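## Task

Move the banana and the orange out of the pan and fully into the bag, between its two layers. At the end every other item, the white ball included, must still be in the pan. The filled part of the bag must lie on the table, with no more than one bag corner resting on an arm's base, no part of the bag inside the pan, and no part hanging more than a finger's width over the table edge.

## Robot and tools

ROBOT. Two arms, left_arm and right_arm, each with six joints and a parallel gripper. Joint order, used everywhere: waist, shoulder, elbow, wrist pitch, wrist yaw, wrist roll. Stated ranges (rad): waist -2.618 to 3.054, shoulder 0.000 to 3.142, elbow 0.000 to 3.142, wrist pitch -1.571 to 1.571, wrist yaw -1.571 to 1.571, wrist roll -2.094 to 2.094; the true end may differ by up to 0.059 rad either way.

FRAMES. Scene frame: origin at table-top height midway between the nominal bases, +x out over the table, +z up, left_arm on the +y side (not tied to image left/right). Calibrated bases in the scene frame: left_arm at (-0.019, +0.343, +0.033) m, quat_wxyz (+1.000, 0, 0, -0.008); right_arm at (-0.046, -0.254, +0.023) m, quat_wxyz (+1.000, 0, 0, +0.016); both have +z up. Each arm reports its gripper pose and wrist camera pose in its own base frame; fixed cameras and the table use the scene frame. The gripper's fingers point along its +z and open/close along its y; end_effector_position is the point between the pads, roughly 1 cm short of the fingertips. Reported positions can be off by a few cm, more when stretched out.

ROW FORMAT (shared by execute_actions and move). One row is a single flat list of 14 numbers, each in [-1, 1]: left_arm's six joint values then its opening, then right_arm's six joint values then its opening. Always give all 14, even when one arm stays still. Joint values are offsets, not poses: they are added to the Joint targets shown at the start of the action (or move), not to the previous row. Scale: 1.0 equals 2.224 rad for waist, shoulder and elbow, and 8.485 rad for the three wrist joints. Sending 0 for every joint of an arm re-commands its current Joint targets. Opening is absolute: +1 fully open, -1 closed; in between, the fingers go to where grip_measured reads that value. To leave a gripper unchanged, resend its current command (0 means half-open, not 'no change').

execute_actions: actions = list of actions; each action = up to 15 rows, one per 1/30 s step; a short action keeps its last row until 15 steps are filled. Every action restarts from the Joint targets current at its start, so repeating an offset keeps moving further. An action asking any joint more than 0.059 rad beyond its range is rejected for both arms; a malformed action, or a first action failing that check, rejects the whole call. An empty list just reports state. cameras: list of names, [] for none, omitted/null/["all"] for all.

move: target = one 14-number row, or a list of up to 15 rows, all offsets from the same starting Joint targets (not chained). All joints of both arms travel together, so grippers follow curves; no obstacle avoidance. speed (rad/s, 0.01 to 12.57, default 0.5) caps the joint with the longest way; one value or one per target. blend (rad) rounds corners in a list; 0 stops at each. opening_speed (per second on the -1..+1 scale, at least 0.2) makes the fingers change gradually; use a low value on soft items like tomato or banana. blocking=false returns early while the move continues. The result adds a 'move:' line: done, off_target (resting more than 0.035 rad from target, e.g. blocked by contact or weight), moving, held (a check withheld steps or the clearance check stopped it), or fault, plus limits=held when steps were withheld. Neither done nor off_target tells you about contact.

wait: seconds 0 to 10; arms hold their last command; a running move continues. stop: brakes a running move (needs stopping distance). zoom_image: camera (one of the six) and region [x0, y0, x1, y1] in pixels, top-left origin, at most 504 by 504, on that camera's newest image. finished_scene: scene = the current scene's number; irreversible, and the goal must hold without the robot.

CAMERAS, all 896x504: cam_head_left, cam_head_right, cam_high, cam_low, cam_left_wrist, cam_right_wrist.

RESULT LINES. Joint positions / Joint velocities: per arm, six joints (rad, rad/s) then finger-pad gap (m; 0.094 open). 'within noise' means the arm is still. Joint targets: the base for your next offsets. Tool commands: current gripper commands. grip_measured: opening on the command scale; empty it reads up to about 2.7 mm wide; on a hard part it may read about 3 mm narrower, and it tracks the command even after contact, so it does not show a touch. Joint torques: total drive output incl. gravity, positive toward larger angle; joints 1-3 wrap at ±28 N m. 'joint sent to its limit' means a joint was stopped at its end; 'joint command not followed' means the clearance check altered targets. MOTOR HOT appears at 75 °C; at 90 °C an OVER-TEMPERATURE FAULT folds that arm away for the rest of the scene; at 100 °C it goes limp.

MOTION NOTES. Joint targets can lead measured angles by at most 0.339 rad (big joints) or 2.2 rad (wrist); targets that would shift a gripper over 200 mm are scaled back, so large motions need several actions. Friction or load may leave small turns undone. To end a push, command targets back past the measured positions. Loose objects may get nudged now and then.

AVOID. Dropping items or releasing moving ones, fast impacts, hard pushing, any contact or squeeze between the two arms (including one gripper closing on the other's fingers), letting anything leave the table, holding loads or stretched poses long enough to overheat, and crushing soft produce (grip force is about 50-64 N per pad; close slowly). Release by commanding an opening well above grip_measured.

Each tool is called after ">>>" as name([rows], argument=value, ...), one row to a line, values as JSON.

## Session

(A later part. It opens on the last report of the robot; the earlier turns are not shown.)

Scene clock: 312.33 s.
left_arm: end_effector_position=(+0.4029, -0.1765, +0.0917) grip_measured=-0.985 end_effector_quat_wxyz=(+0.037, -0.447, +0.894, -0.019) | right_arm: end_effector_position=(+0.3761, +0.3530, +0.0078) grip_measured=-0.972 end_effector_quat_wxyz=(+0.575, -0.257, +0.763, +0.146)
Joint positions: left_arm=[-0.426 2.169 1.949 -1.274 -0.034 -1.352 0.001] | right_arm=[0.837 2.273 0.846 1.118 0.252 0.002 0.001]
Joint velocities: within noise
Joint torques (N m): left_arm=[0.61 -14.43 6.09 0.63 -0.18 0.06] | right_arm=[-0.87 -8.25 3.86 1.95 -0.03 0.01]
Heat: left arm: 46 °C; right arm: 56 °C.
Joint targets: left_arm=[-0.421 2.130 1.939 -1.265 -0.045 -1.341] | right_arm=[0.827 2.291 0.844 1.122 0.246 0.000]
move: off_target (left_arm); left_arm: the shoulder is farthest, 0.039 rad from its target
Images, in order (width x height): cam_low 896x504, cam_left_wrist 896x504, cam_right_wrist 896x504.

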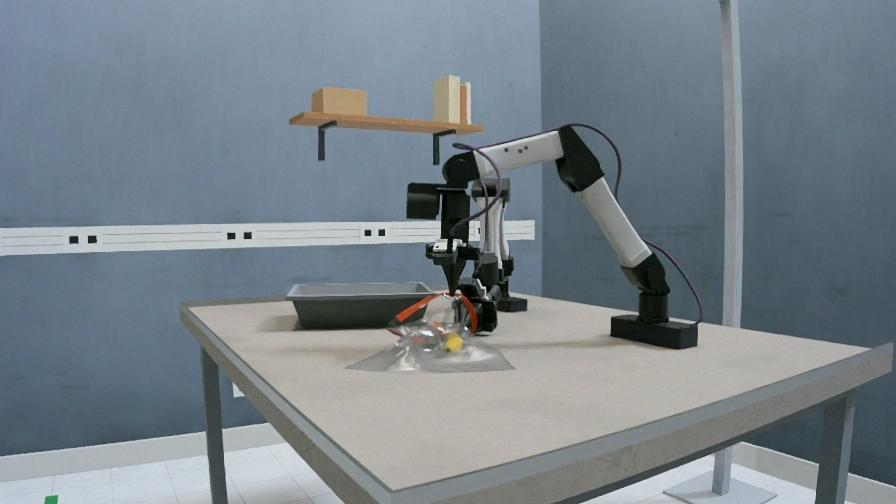

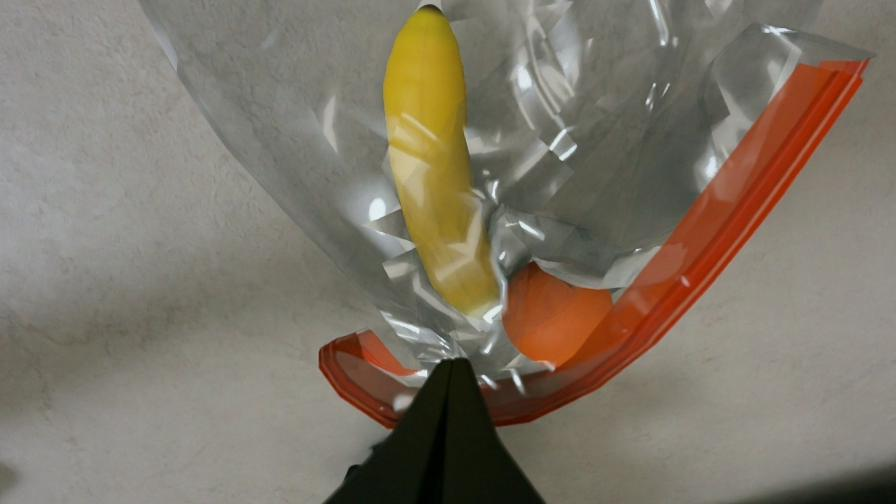

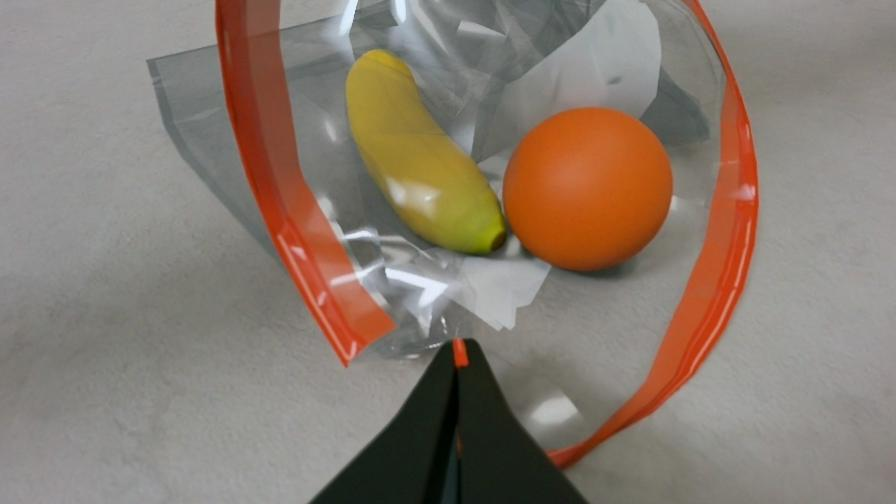

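>>> move([
  [0,0,0,0,0,0,-1,0,0.009,0,0,0,0,-0.98],
  [0,0,0,0,0,0,-1,0,0.009,0,0,0,0,-0.4],
  [0,0,0,0,0,0,-1,0.067,-0.1097,-0.1796,0.0236,0.018,0,-0.4],
], speed=[0.1,0.2,0.2], opening_speed=0.5, cameras=["cam_right_wrist","cam_left_wrist","cam_low"])

>>> zoom_image(camera="cam_low", region=[340, 220, 560, 390])

Scene clock: 317.60 s.
left_arm: end_effector_position=(+0.4031, -0.1767, +0.0917) grip_measured=-0.985 end_effector_quat_wxyz=(+0.038, -0.447, +0.894, -0.020) | right_arm: end_effector_position=(+0.2874, +0.3045, +0.0186) grip_measured=-0.401 end_effector_quat_wxyz=(+0.576, -0.273, +0.760, +0.127)
Joint positions: left_arm=[-0.426 2.169 1.949 -1.273 -0.034 -1.352 0.001] | right_arm=[0.97 2.083 0.448 1.301 0.388 0.003 0.028]
Joint velocities: within noise
Joint torques (N m): left_arm=[0.61 -14.43 6.12 0.63 -0.18 0.06] | right_arm=[0.64 -10.47 2.56 2.1 0.15 0.02]
Heat: left arm: 49 °C; right arm: 55 °C.
Joint targets: left_arm=[-0.421 2.130 1.939 -1.265 -0.045 -1.341] | right_arm=[0.977 2.047 0.444 1.322 0.399 0.000]
move: off_target (left_arm, right_arm); left_arm: the shoulder is farthest, 0.039 rad from its target; right_arm: the shoulder is farthest, 0.036 rad from its target
Images, in order (width x height): cam_low 896x504, cam_left_wrist 896x504, cam_right_wrist 896x504.

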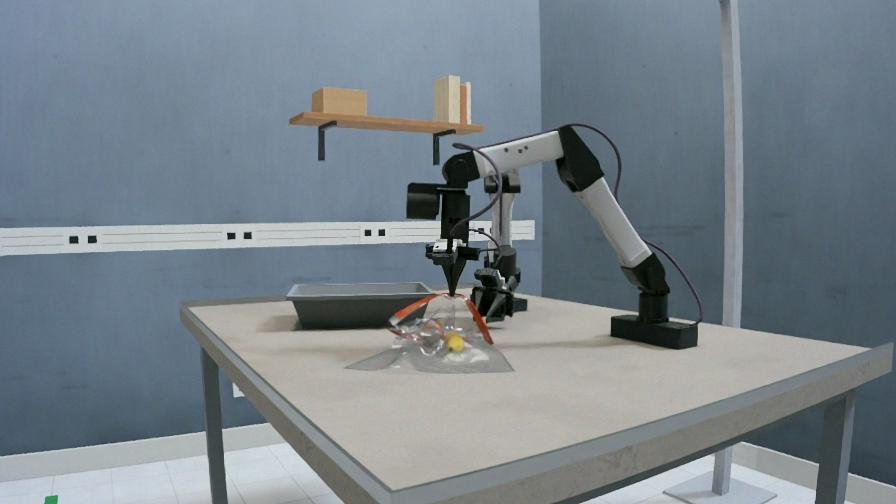

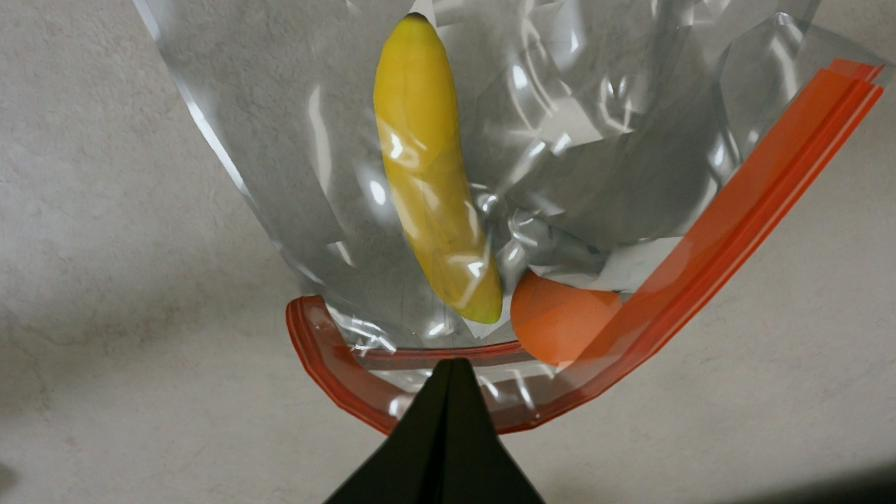

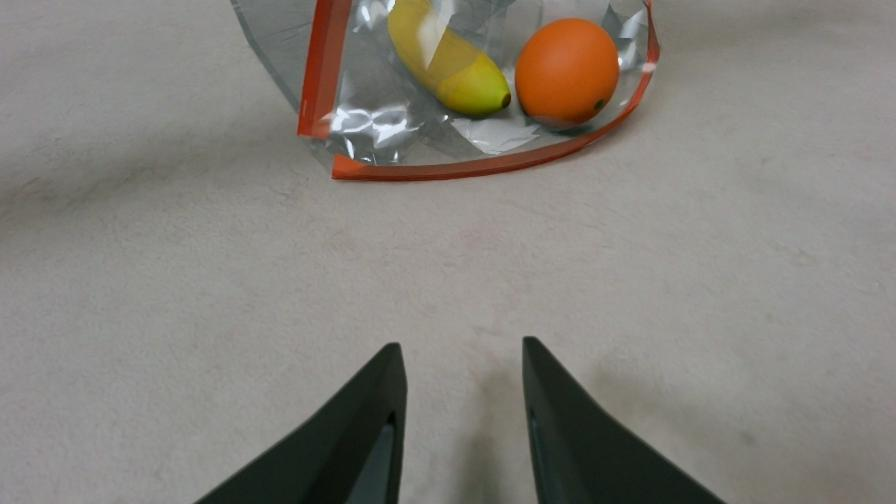

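Scaled by 2.291 from the camera's 896x504 image, which has a finer 1280x720 frame.

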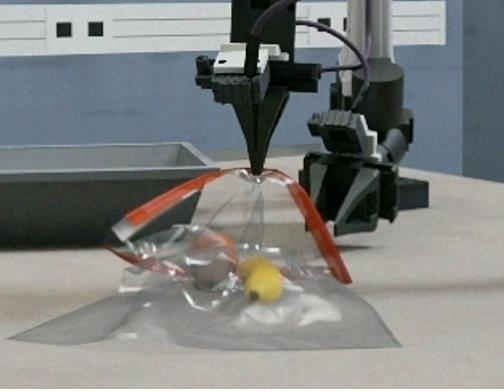

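>>> move(target=[0,0,0,0,0,0,-1,-0.1695,-0.4708,0.1151,-0.2265,-0.047,0,-0.4], speed=0.6, cameras=["cam_head_right","cam_left_wrist"])

>>> move(target=[-0.0818,-0.0094,-0.1682,0.0423,0,-0.0212,-1,0,0,0,0,0,0,-0.4], speed=0.15)

>>> zoom_image(camera="cam_low", region=[340, 220, 560, 390])

>>> zoom_image(camera="cam_head_right", region=[270, 190, 420, 310])

Scene clock: 322.77 s.
left_arm: end_effector_position=(+0.4031, -0.1767, +0.0917) grip_measured=-0.985 end_effector_quat_wxyz=(+0.038, -0.447, +0.894, -0.020) | right_arm: end_effector_position=(+0.2277, +0.1559, +0.1136) grip_measured=-0.401 end_effector_quat_wxyz=(+0.297, -0.281, +0.908, +0.089)
Joint positions: left_arm=[-0.426 2.169 1.949 -1.273 -0.034 -1.352 0.001] | right_arm=[0.607 1.012 0.672 -0.601 0.01 0.003 0.028]
Joint velocities: within noise
Joint torques (N m): left_arm=[0.61 -14.41 6.12 0.62 -0.19 0.05] | right_arm=[-0.65 -3.37 9.83 1.38 -0.11 0.01]
Heat: left arm: 51 °C; right arm: 53 °C.
Joint targets: left_arm=[-0.421 2.130 1.939 -1.265 -0.045 -1.341] | right_arm=[0.600 0.999 0.700 -0.599 0.001 0.000]
move: off_target (left_arm); left_arm: the shoulder is farthest, 0.039 rad from its target
Images, in order (width x height): cam_head_right 896x504, cam_left_wrist 896x504.

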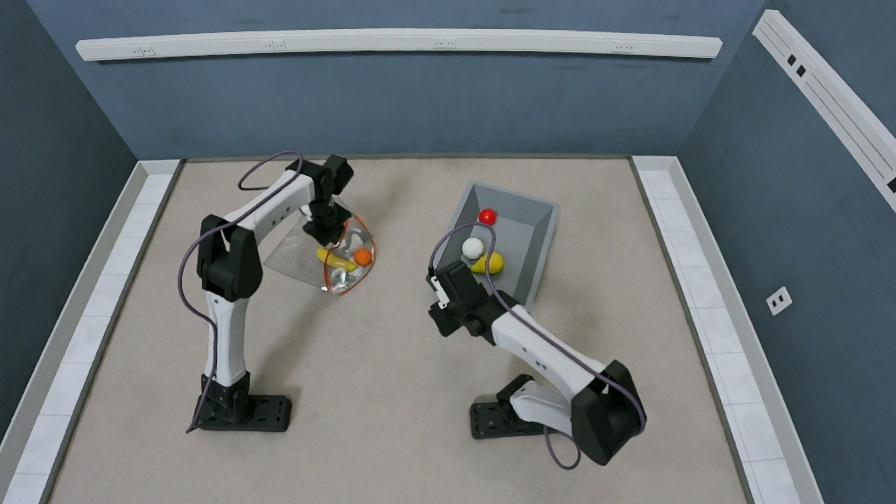

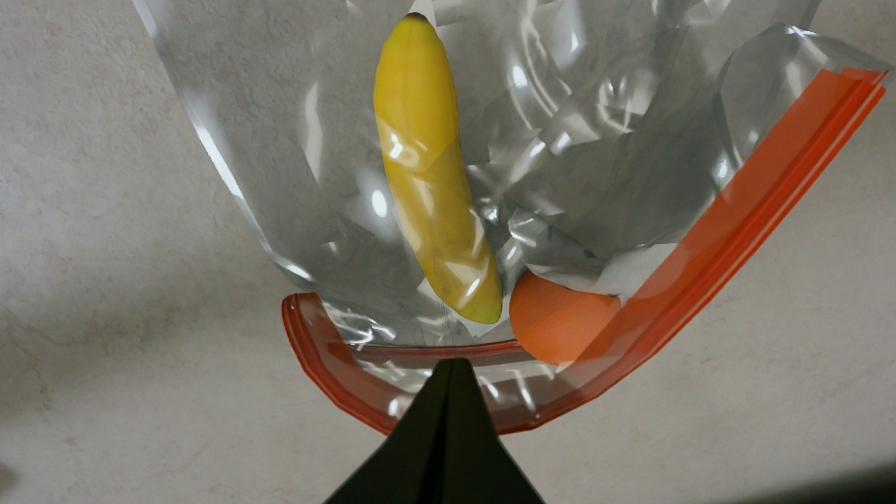

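Scene clock: 325.77 s.
left_arm: end_effector_position=(+0.3529, -0.2337, +0.0106) grip_measured=-0.985 end_effector_quat_wxyz=(+0.037, -0.440, +0.897, -0.030) | right_arm: end_effector_position=(+0.2275, +0.1558, +0.1134) grip_measured=-0.401 end_effector_quat_wxyz=(+0.297, -0.281, +0.908, +0.089)
Joint positions: left_arm=[-0.599 2.141 1.576 -0.918 -0.034 -1.509 0.001] | right_arm=[0.607 1.012 0.672 -0.602 0.01 0.003 0.028]
Joint velocities: within noise
Joint torques (N m): left_arm=[-0.14 -13.34 5.67 0.68 -0.2 -0.13] | right_arm=[-0.64 -3.38 9.8 1.4 -0.11 0.01]
Heat: left arm: 52 °C; right arm: 51 °C.
Joint targets: left_arm=[-0.603 2.109 1.565 -0.906 -0.045 -1.521] | right_arm=[0.600 0.999 0.700 -0.600 0.001 0.000]
move: done

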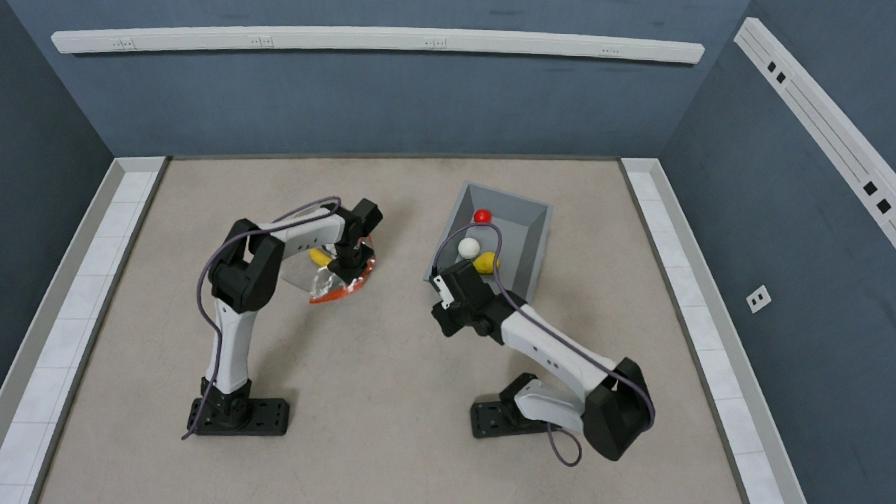

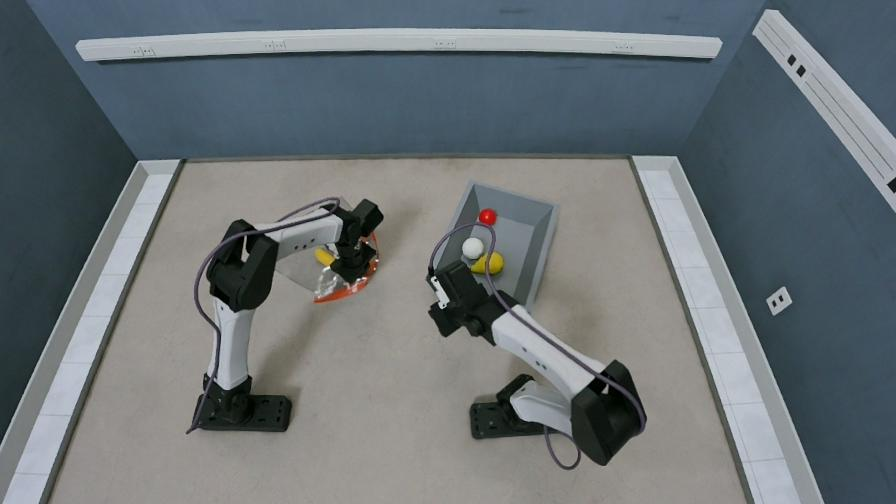

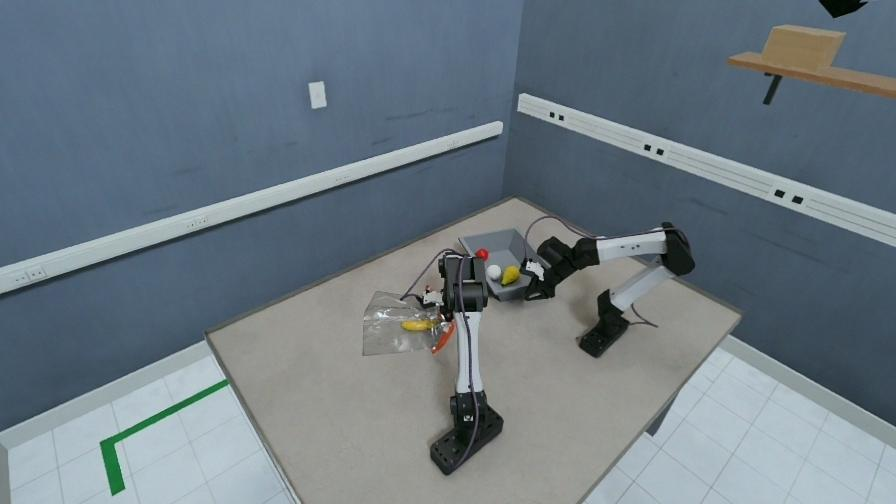

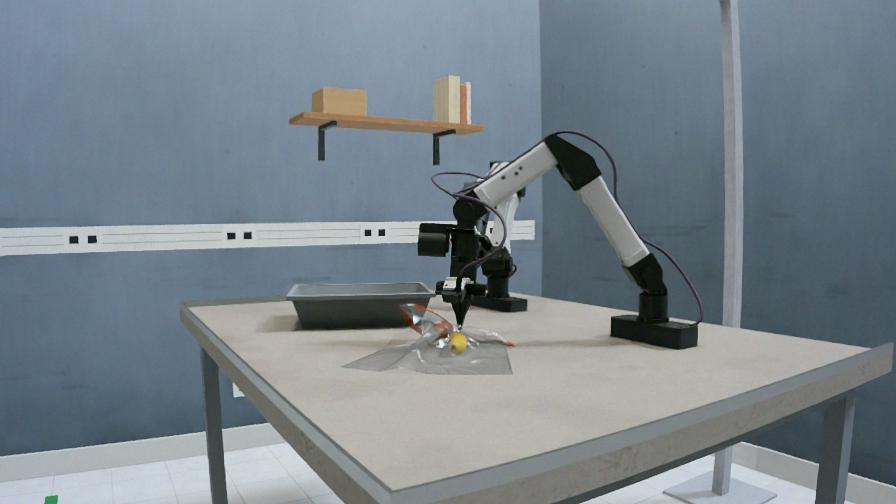

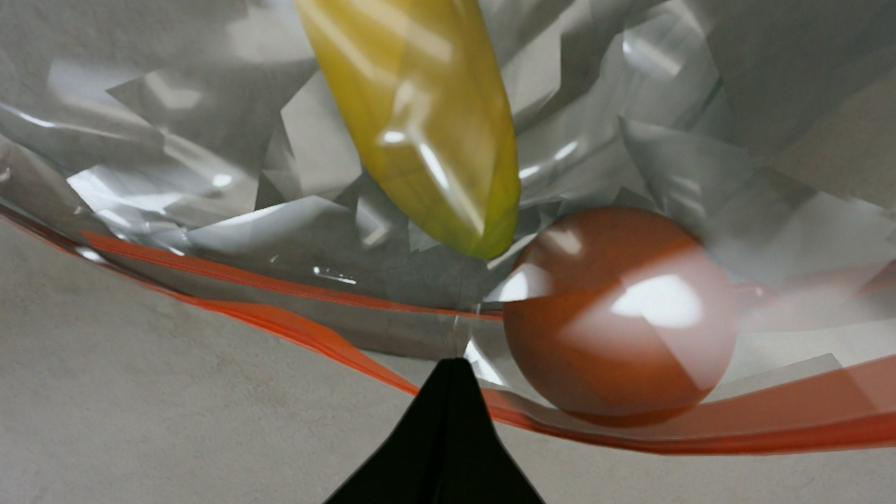

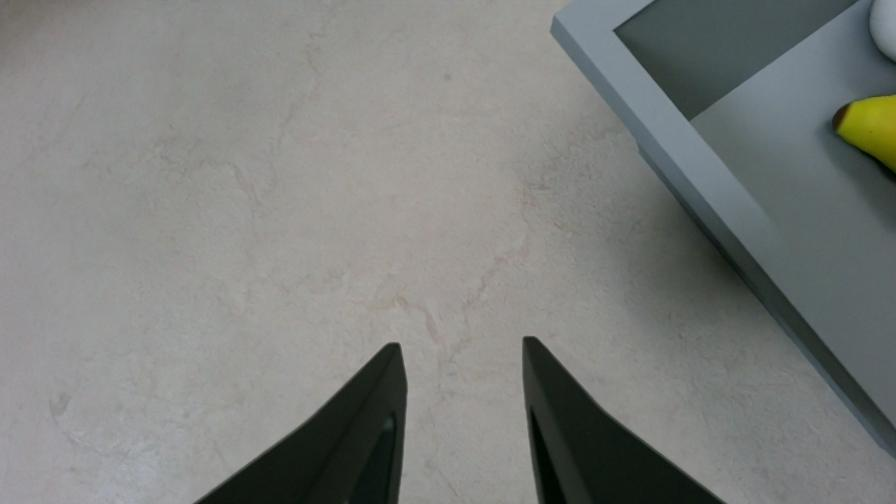

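Scaled by 2.291 from the camera's 896x504 image, which has a finer 1280x720 frame.

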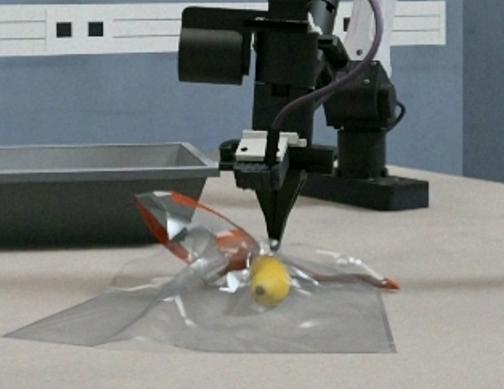

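Scaled by 3.360 from the camera's 896x504 image, which has a finer 1280x720 frame.

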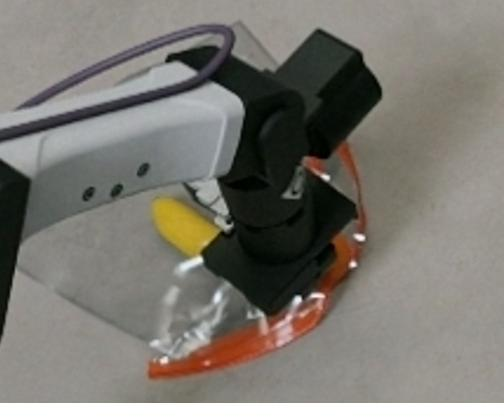

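>>> move([
  [0,0.008,-0.0137,0.0057,0,0,-1,0,0,0,0,0,0,-0.4],
  [0,0.008,-0.0137,0.0057,0,0,-0.7,0,0,0,0,0,0,-0.4],
], speed=0.1, opening_speed=0.3, cameras=["cam_left_wrist","cam_low"])

>>> zoom_image(camera="cam_low", region=[340, 220, 560, 390])

Scene clock: 328.23 s.
left_arm: end_effector_position=(+0.3549, -0.2350, +0.0038) grip_measured=-0.702 end_effector_quat_wxyz=(+0.042, -0.440, +0.896, -0.039) | right_arm: end_effector_position=(+0.2275, +0.1558, +0.1134) grip_measured=-0.401 end_effector_quat_wxyz=(+0.297, -0.281, +0.908, +0.089)
Joint positions: left_arm=[-0.599 2.141 1.545 -0.867 -0.034 -1.51 0.014] | right_arm=[0.607 1.012 0.672 -0.602 0.01 0.003 0.028]
Joint velocities: within noise
Joint torques (N m): left_arm=[-0.14 -11.96 5.68 0.69 -0.18 -0.13] | right_arm=[-0.65 -3.37 9.8 1.41 -0.11 0.01]
Heat: left arm: 52 °C; right arm: 50 °C.
Joint targets: left_arm=[-0.603 2.127 1.534 -0.857 -0.045 -1.521] | right_arm=[0.600 0.999 0.700 -0.600 0.001 0.000]
move: done
Images, in order (width x height): cam_low 896x504, cam_left_wrist 896x504.

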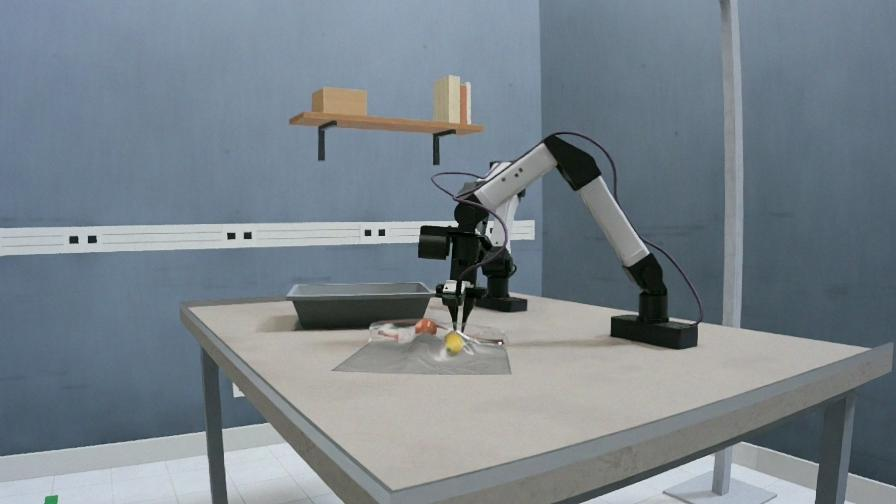

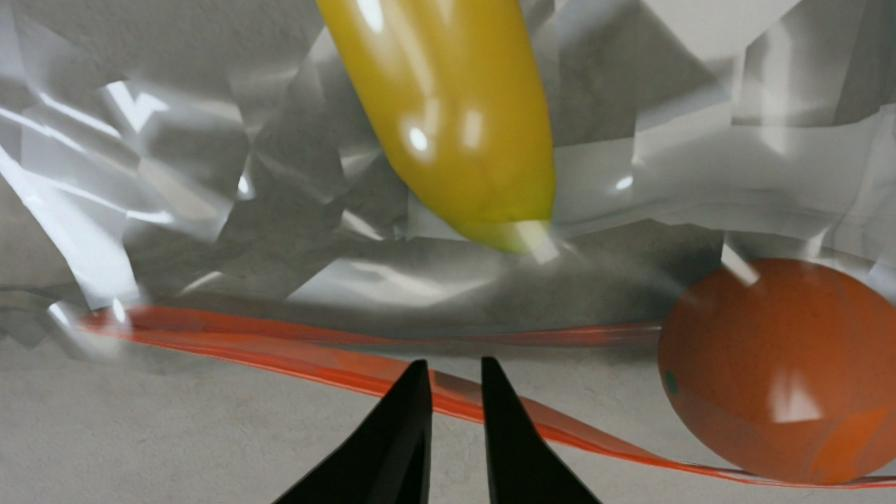

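Scaled by 2.291 from the camera's 896x504 image, which has a finer 1280x720 frame.

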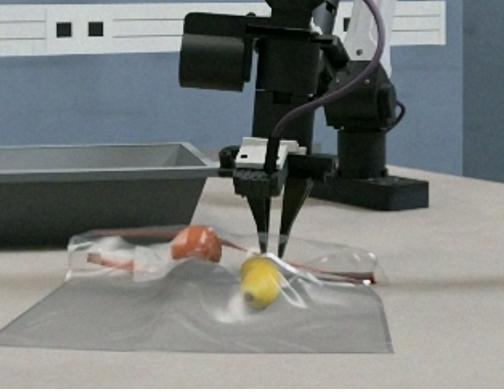

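>>> move([
  [0,-0.0135,0.09,-0.0283,0,0,-0.7,0,0,0,0,0,0,-0.4],
  [0,-0.09,0.225,-0.0735,0,0,-0.7,0,0,0,0,0,0,-0.4],
], speed=[0.2,0.5])

>>> zoom_image(camera="cam_low", region=[320, 270, 540, 390])

>>> zoom_image(camera="cam_head_right", region=[270, 190, 420, 310])

Scene clock: 331.47 s.
left_arm: end_effector_position=(+0.3334, -0.2204, +0.1963) grip_measured=-0.702 end_effector_quat_wxyz=(+0.059, -0.440, +0.894, -0.070) | right_arm: end_effector_position=(+0.2274, +0.1559, +0.1134) grip_measured=-0.401 end_effector_quat_wxyz=(+0.297, -0.281, +0.908, +0.089)
Joint positions: left_arm=[-0.599 1.943 2.02 -1.468 -0.034 -1.51 0.014] | right_arm=[0.607 1.012 0.672 -0.602 0.009 0.003 0.028]
Joint velocities: within noise
Joint torques (N m): left_arm=[-0.14 -10.71 8.34 0.59 -0.19 -0.13] | right_arm=[-0.66 -3.36 9.81 1.41 -0.11 0.01]
Heat: left arm: 53 °C; right arm: 49 °C.
Joint targets: left_arm=[-0.603 1.927 2.034 -1.481 -0.045 -1.521] | right_arm=[0.600 0.999 0.700 -0.600 0.001 0.000]
move: done

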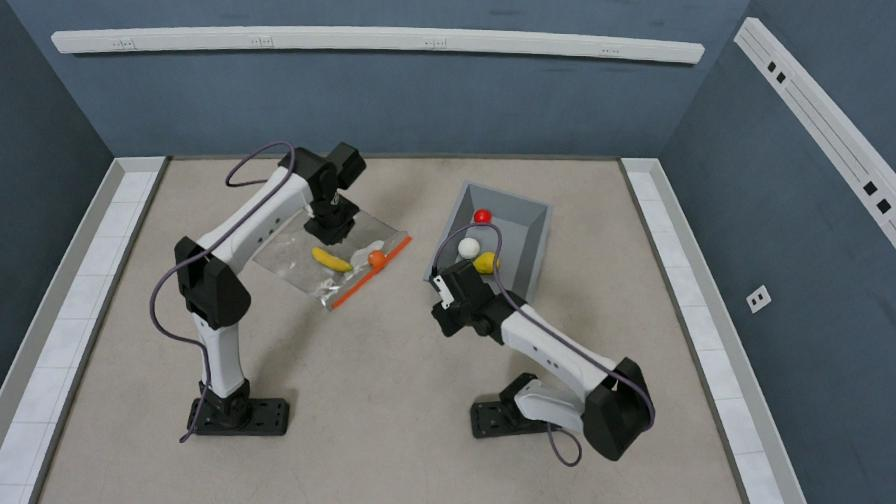

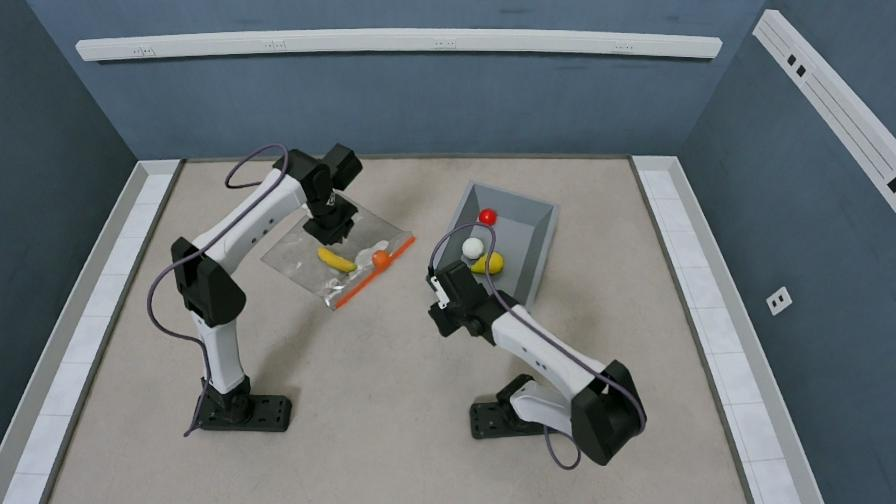

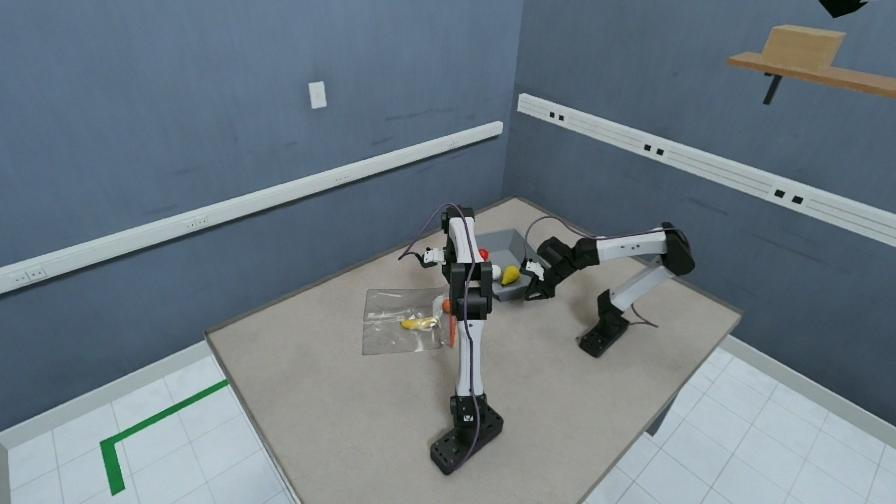

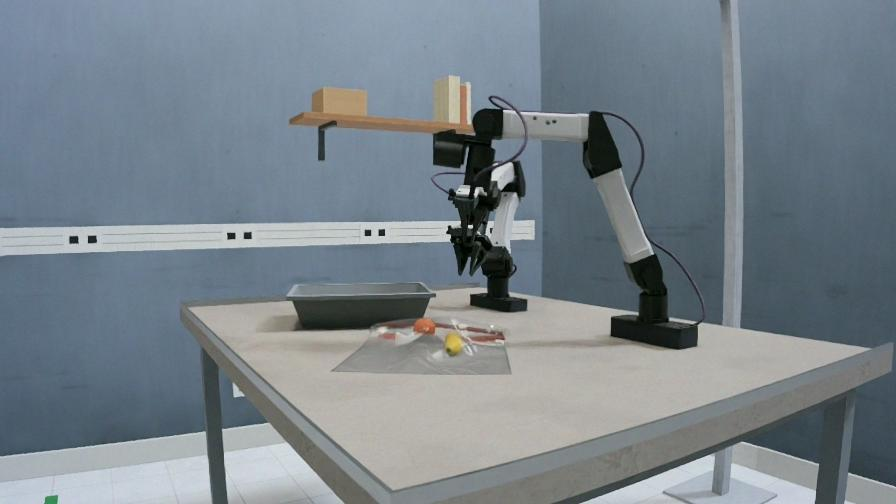

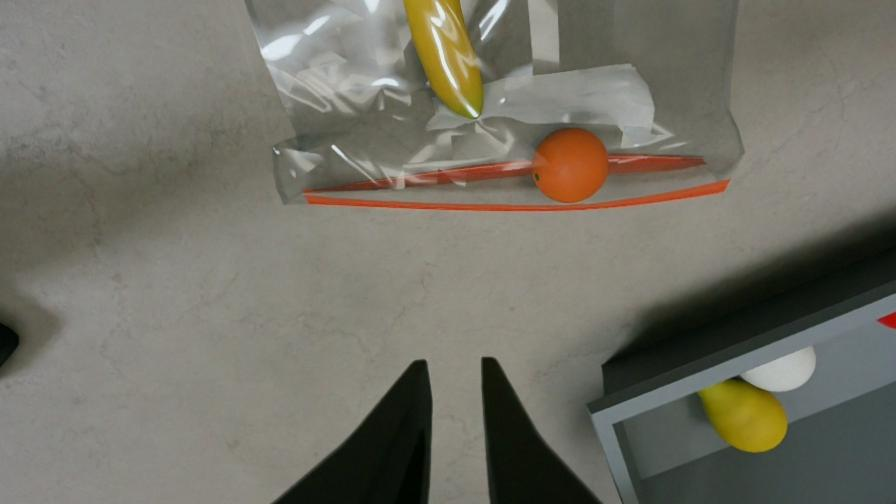

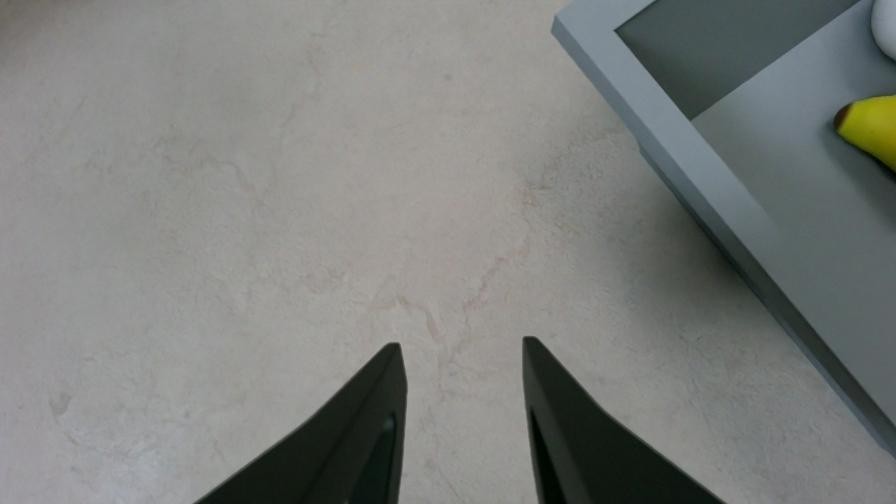

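Scaled by 2.291 from the camera's 896x504 image, which has a finer 1280x720 frame.

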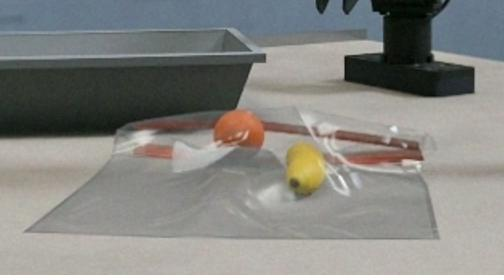

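Scaled by 3.360 from the camera's 896x504 image, which has a finer 1280x720 frame.

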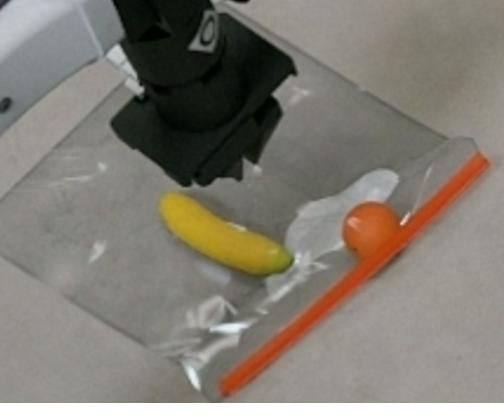

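>>> move(target=[-0.0279,0.1747,0.0363,0.045,0.0053,-0.0035,0.5,0,0,0,0,0,0,-0.4], speed=0.35, cameras=["cam_left_wrist","cam_low"])

Scene clock: 335.57 s.
left_arm: end_effector_position=(+0.4045, -0.3106, +0.0791) grip_measured=+0.498 end_effector_quat_wxyz=(+0.064, -0.423, +0.897, -0.108) | right_arm: end_effector_position=(+0.2274, +0.1559, +0.1134) grip_measured=-0.401 end_effector_quat_wxyz=(+0.296, -0.281, +0.908, +0.089)
Joint positions: left_arm=[-0.66 2.304 2.094 -1.109 -0.016 -1.539 0.07] | right_arm=[0.607 1.012 0.672 -0.602 0.009 0.003 0.028]
Joint velocities: within noise
Joint torques (N m): left_arm=[-0.23 -11.73 9.61 0.97 0.09 -0.12] | right_arm=[-0.65 -3.37 9.81 1.4 -0.1 0.01]
Heat: left arm: 53 °C; right arm: 47 °C.
Joint targets: left_arm=[-0.665 2.315 2.115 -1.099 0.000 -1.551] | right_arm=[0.600 0.999 0.700 -0.600 0.000 0.000]
move: done
Images, in order (width x height): cam_low 896x504, cam_left_wrist 896x504.

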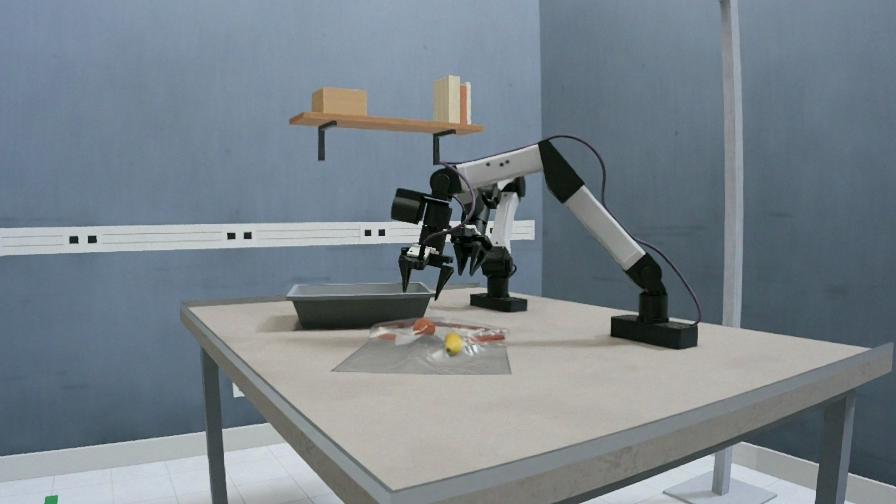

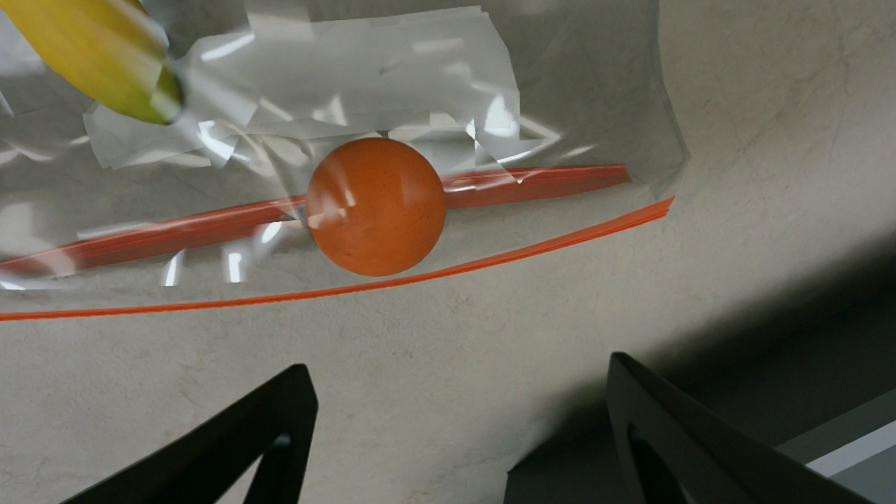

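>>> move(target=[-0.0036,0.0446,0.0526,-0.0163,0,0,0.5,0,0,0,0,0,0,-0.4], speed=0.25, cameras=["cam_left_wrist"])

Scene clock: 337.47 s.
left_arm: end_effector_position=(+0.3987, -0.3104, +0.0647) grip_measured=+0.498 end_effector_quat_wxyz=(+0.044, -0.422, +0.903, -0.069) | right_arm: end_effector_position=(+0.2274, +0.1559, +0.1134) grip_measured=-0.401 end_effector_quat_wxyz=(+0.296, -0.281, +0.908, +0.089)
Joint positions: left_arm=[-0.667 2.394 2.21 -1.224 -0.015 -1.54 0.07] | right_arm=[0.607 1.012 0.672 -0.602 0.009 0.003 0.028]
Joint velocities: within noise
Joint torques (N m): left_arm=[-0.28 -11.44 9.42 0.55 0.08 -0.14] | right_arm=[-0.64 -3.38 9.81 1.4 -0.1 0.01]
Heat: left arm: 52 °C; right arm: 46 °C.
Joint targets: left_arm=[-0.673 2.415 2.232 -1.237 0.000 -1.551] | right_arm=[0.600 0.999 0.700 -0.600 0.000 0.000]
move: done
Images, in order (width x height): cam_left_wrist 896x504.

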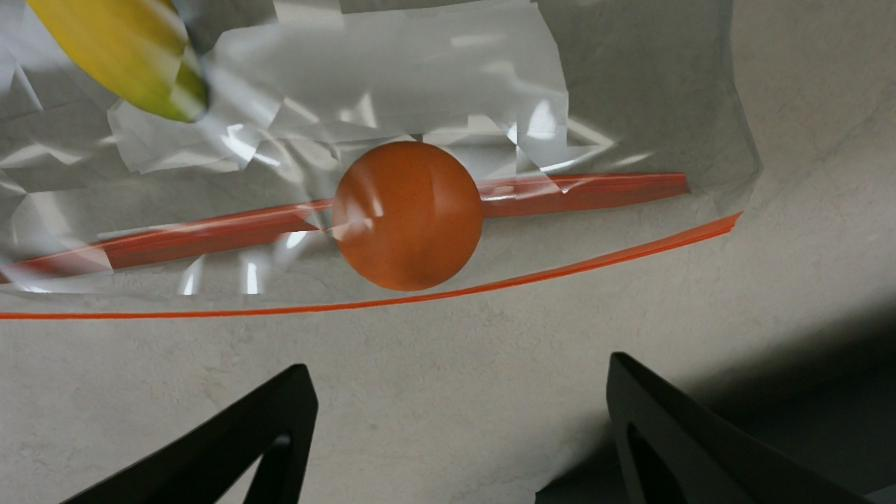

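>>> move(target=[-0.002,0.0077,-0.0964,0.0237,0,0,0.5,0,0,0,0,0,0,-0.4], speed=0.2, cameras=["cam_left_wrist","cam_low"])

>>> zoom_image(camera="cam_low", region=[320, 230, 540, 390])

Scene clock: 339.67 s.
left_arm: end_effector_position=(+0.3936, -0.3093, +0.0106) grip_measured=+0.498 end_effector_quat_wxyz=(+0.038, -0.420, +0.905, -0.059) | right_arm: end_effector_position=(+0.2274, +0.1559, +0.1134) grip_measured=-0.401 end_effector_quat_wxyz=(+0.296, -0.281, +0.908, +0.089)
Joint positions: left_arm=[-0.671 2.41 2.028 -1.048 -0.015 -1.54 0.07] | right_arm=[0.607 1.012 0.672 -0.602 0.009 0.003 0.028]
Joint velocities: within noise
Joint torques (N m): left_arm=[-0.29 -11.41 6.22 0.78 0.08 -0.14] | right_arm=[-0.65 -3.37 9.83 1.41 -0.1 0.01]
Heat: left arm: 52 °C; right arm: 46 °C.
Joint targets: left_arm=[-0.678 2.432 2.018 -1.036 0.000 -1.551] | right_arm=[0.600 0.999 0.700 -0.600 0.001 0.000]
move: done
Images, in order (width x height): cam_low 896x504, cam_left_wrist 896x504.

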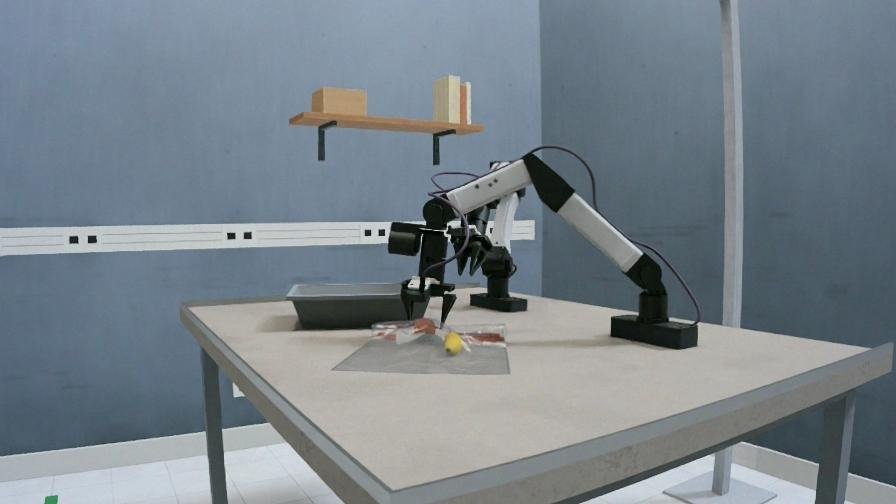

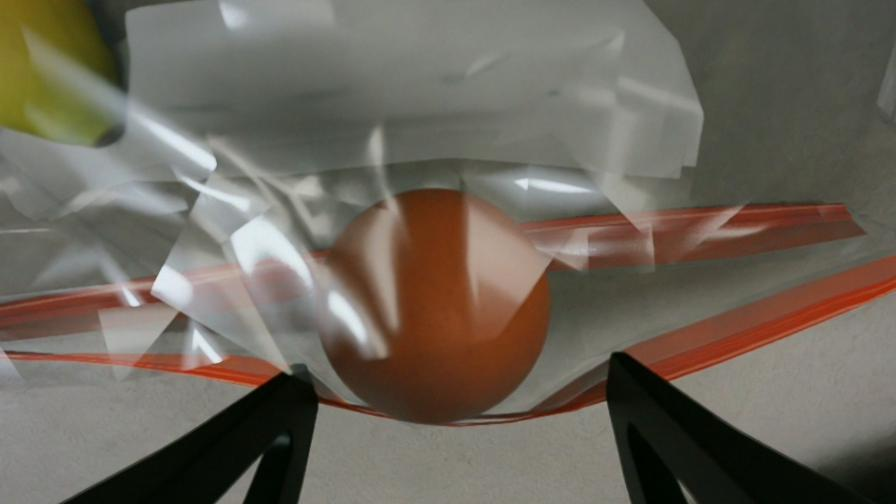

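Scaled by 2.291 from the camera's 896x504 image, which has a finer 1280x720 frame.

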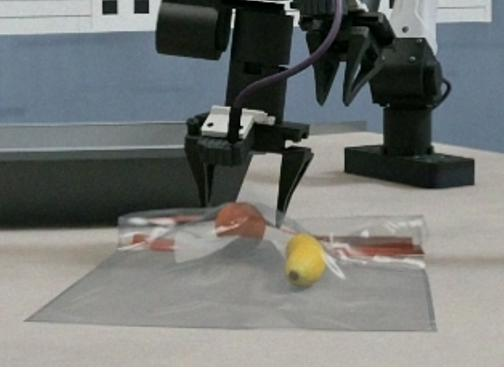

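>>> move([
  [0.0075,0,0,0,0,0,0.5,0,0,0,0,0,0,-0.4],
  [0.0075,-0.0091,-0.0397,0.008,0,0,0.5,0,0,0,0,0,0,-0.4],
], speed=0.15, cameras=["cam_left_wrist"])

Scene clock: 341.13 s.
left_arm: end_effector_position=(+0.3873, -0.3026, -0.0111) grip_measured=+0.498 end_effector_quat_wxyz=(+0.032, -0.422, +0.905, -0.050) | right_arm: end_effector_position=(+0.2274, +0.1559, +0.1134) grip_measured=-0.401 end_effector_quat_wxyz=(+0.296, -0.281, +0.908, +0.089)
Joint positions: left_arm=[-0.667 2.41 1.943 -0.984 -0.012 -1.54 0.07] | right_arm=[0.607 1.012 0.672 -0.602 0.009 0.003 0.028]
Joint velocities: within noise
Joint torques (N m): left_arm=[0.72 -12.88 5.71 0.77 0.04 -0.12] | right_arm=[-0.65 -3.37 9.81 1.41 -0.11 0.01]
Heat: left arm: 52 °C; right arm: 45 °C.
Joint targets: left_arm=[-0.661 2.412 1.929 -0.969 0.000 -1.551] | right_arm=[0.600 0.999 0.700 -0.600 0.001 0.000]
move: done
Images, in order (width x height): cam_left_wrist 896x504.

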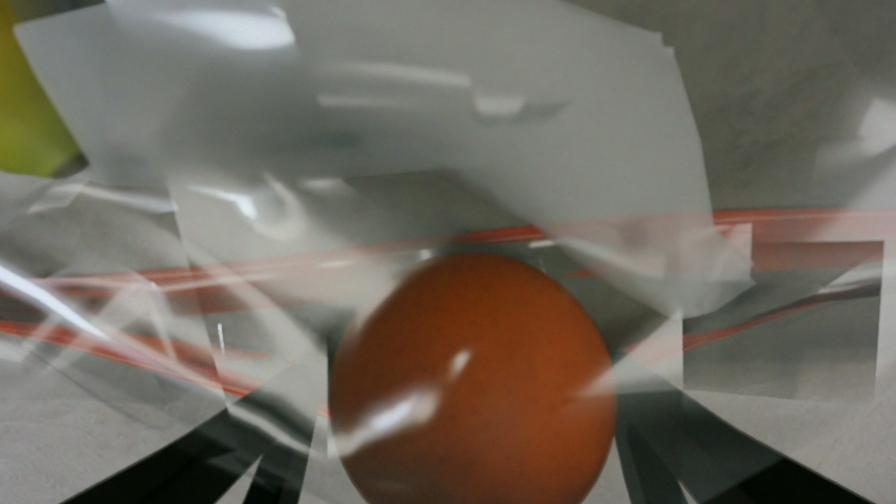

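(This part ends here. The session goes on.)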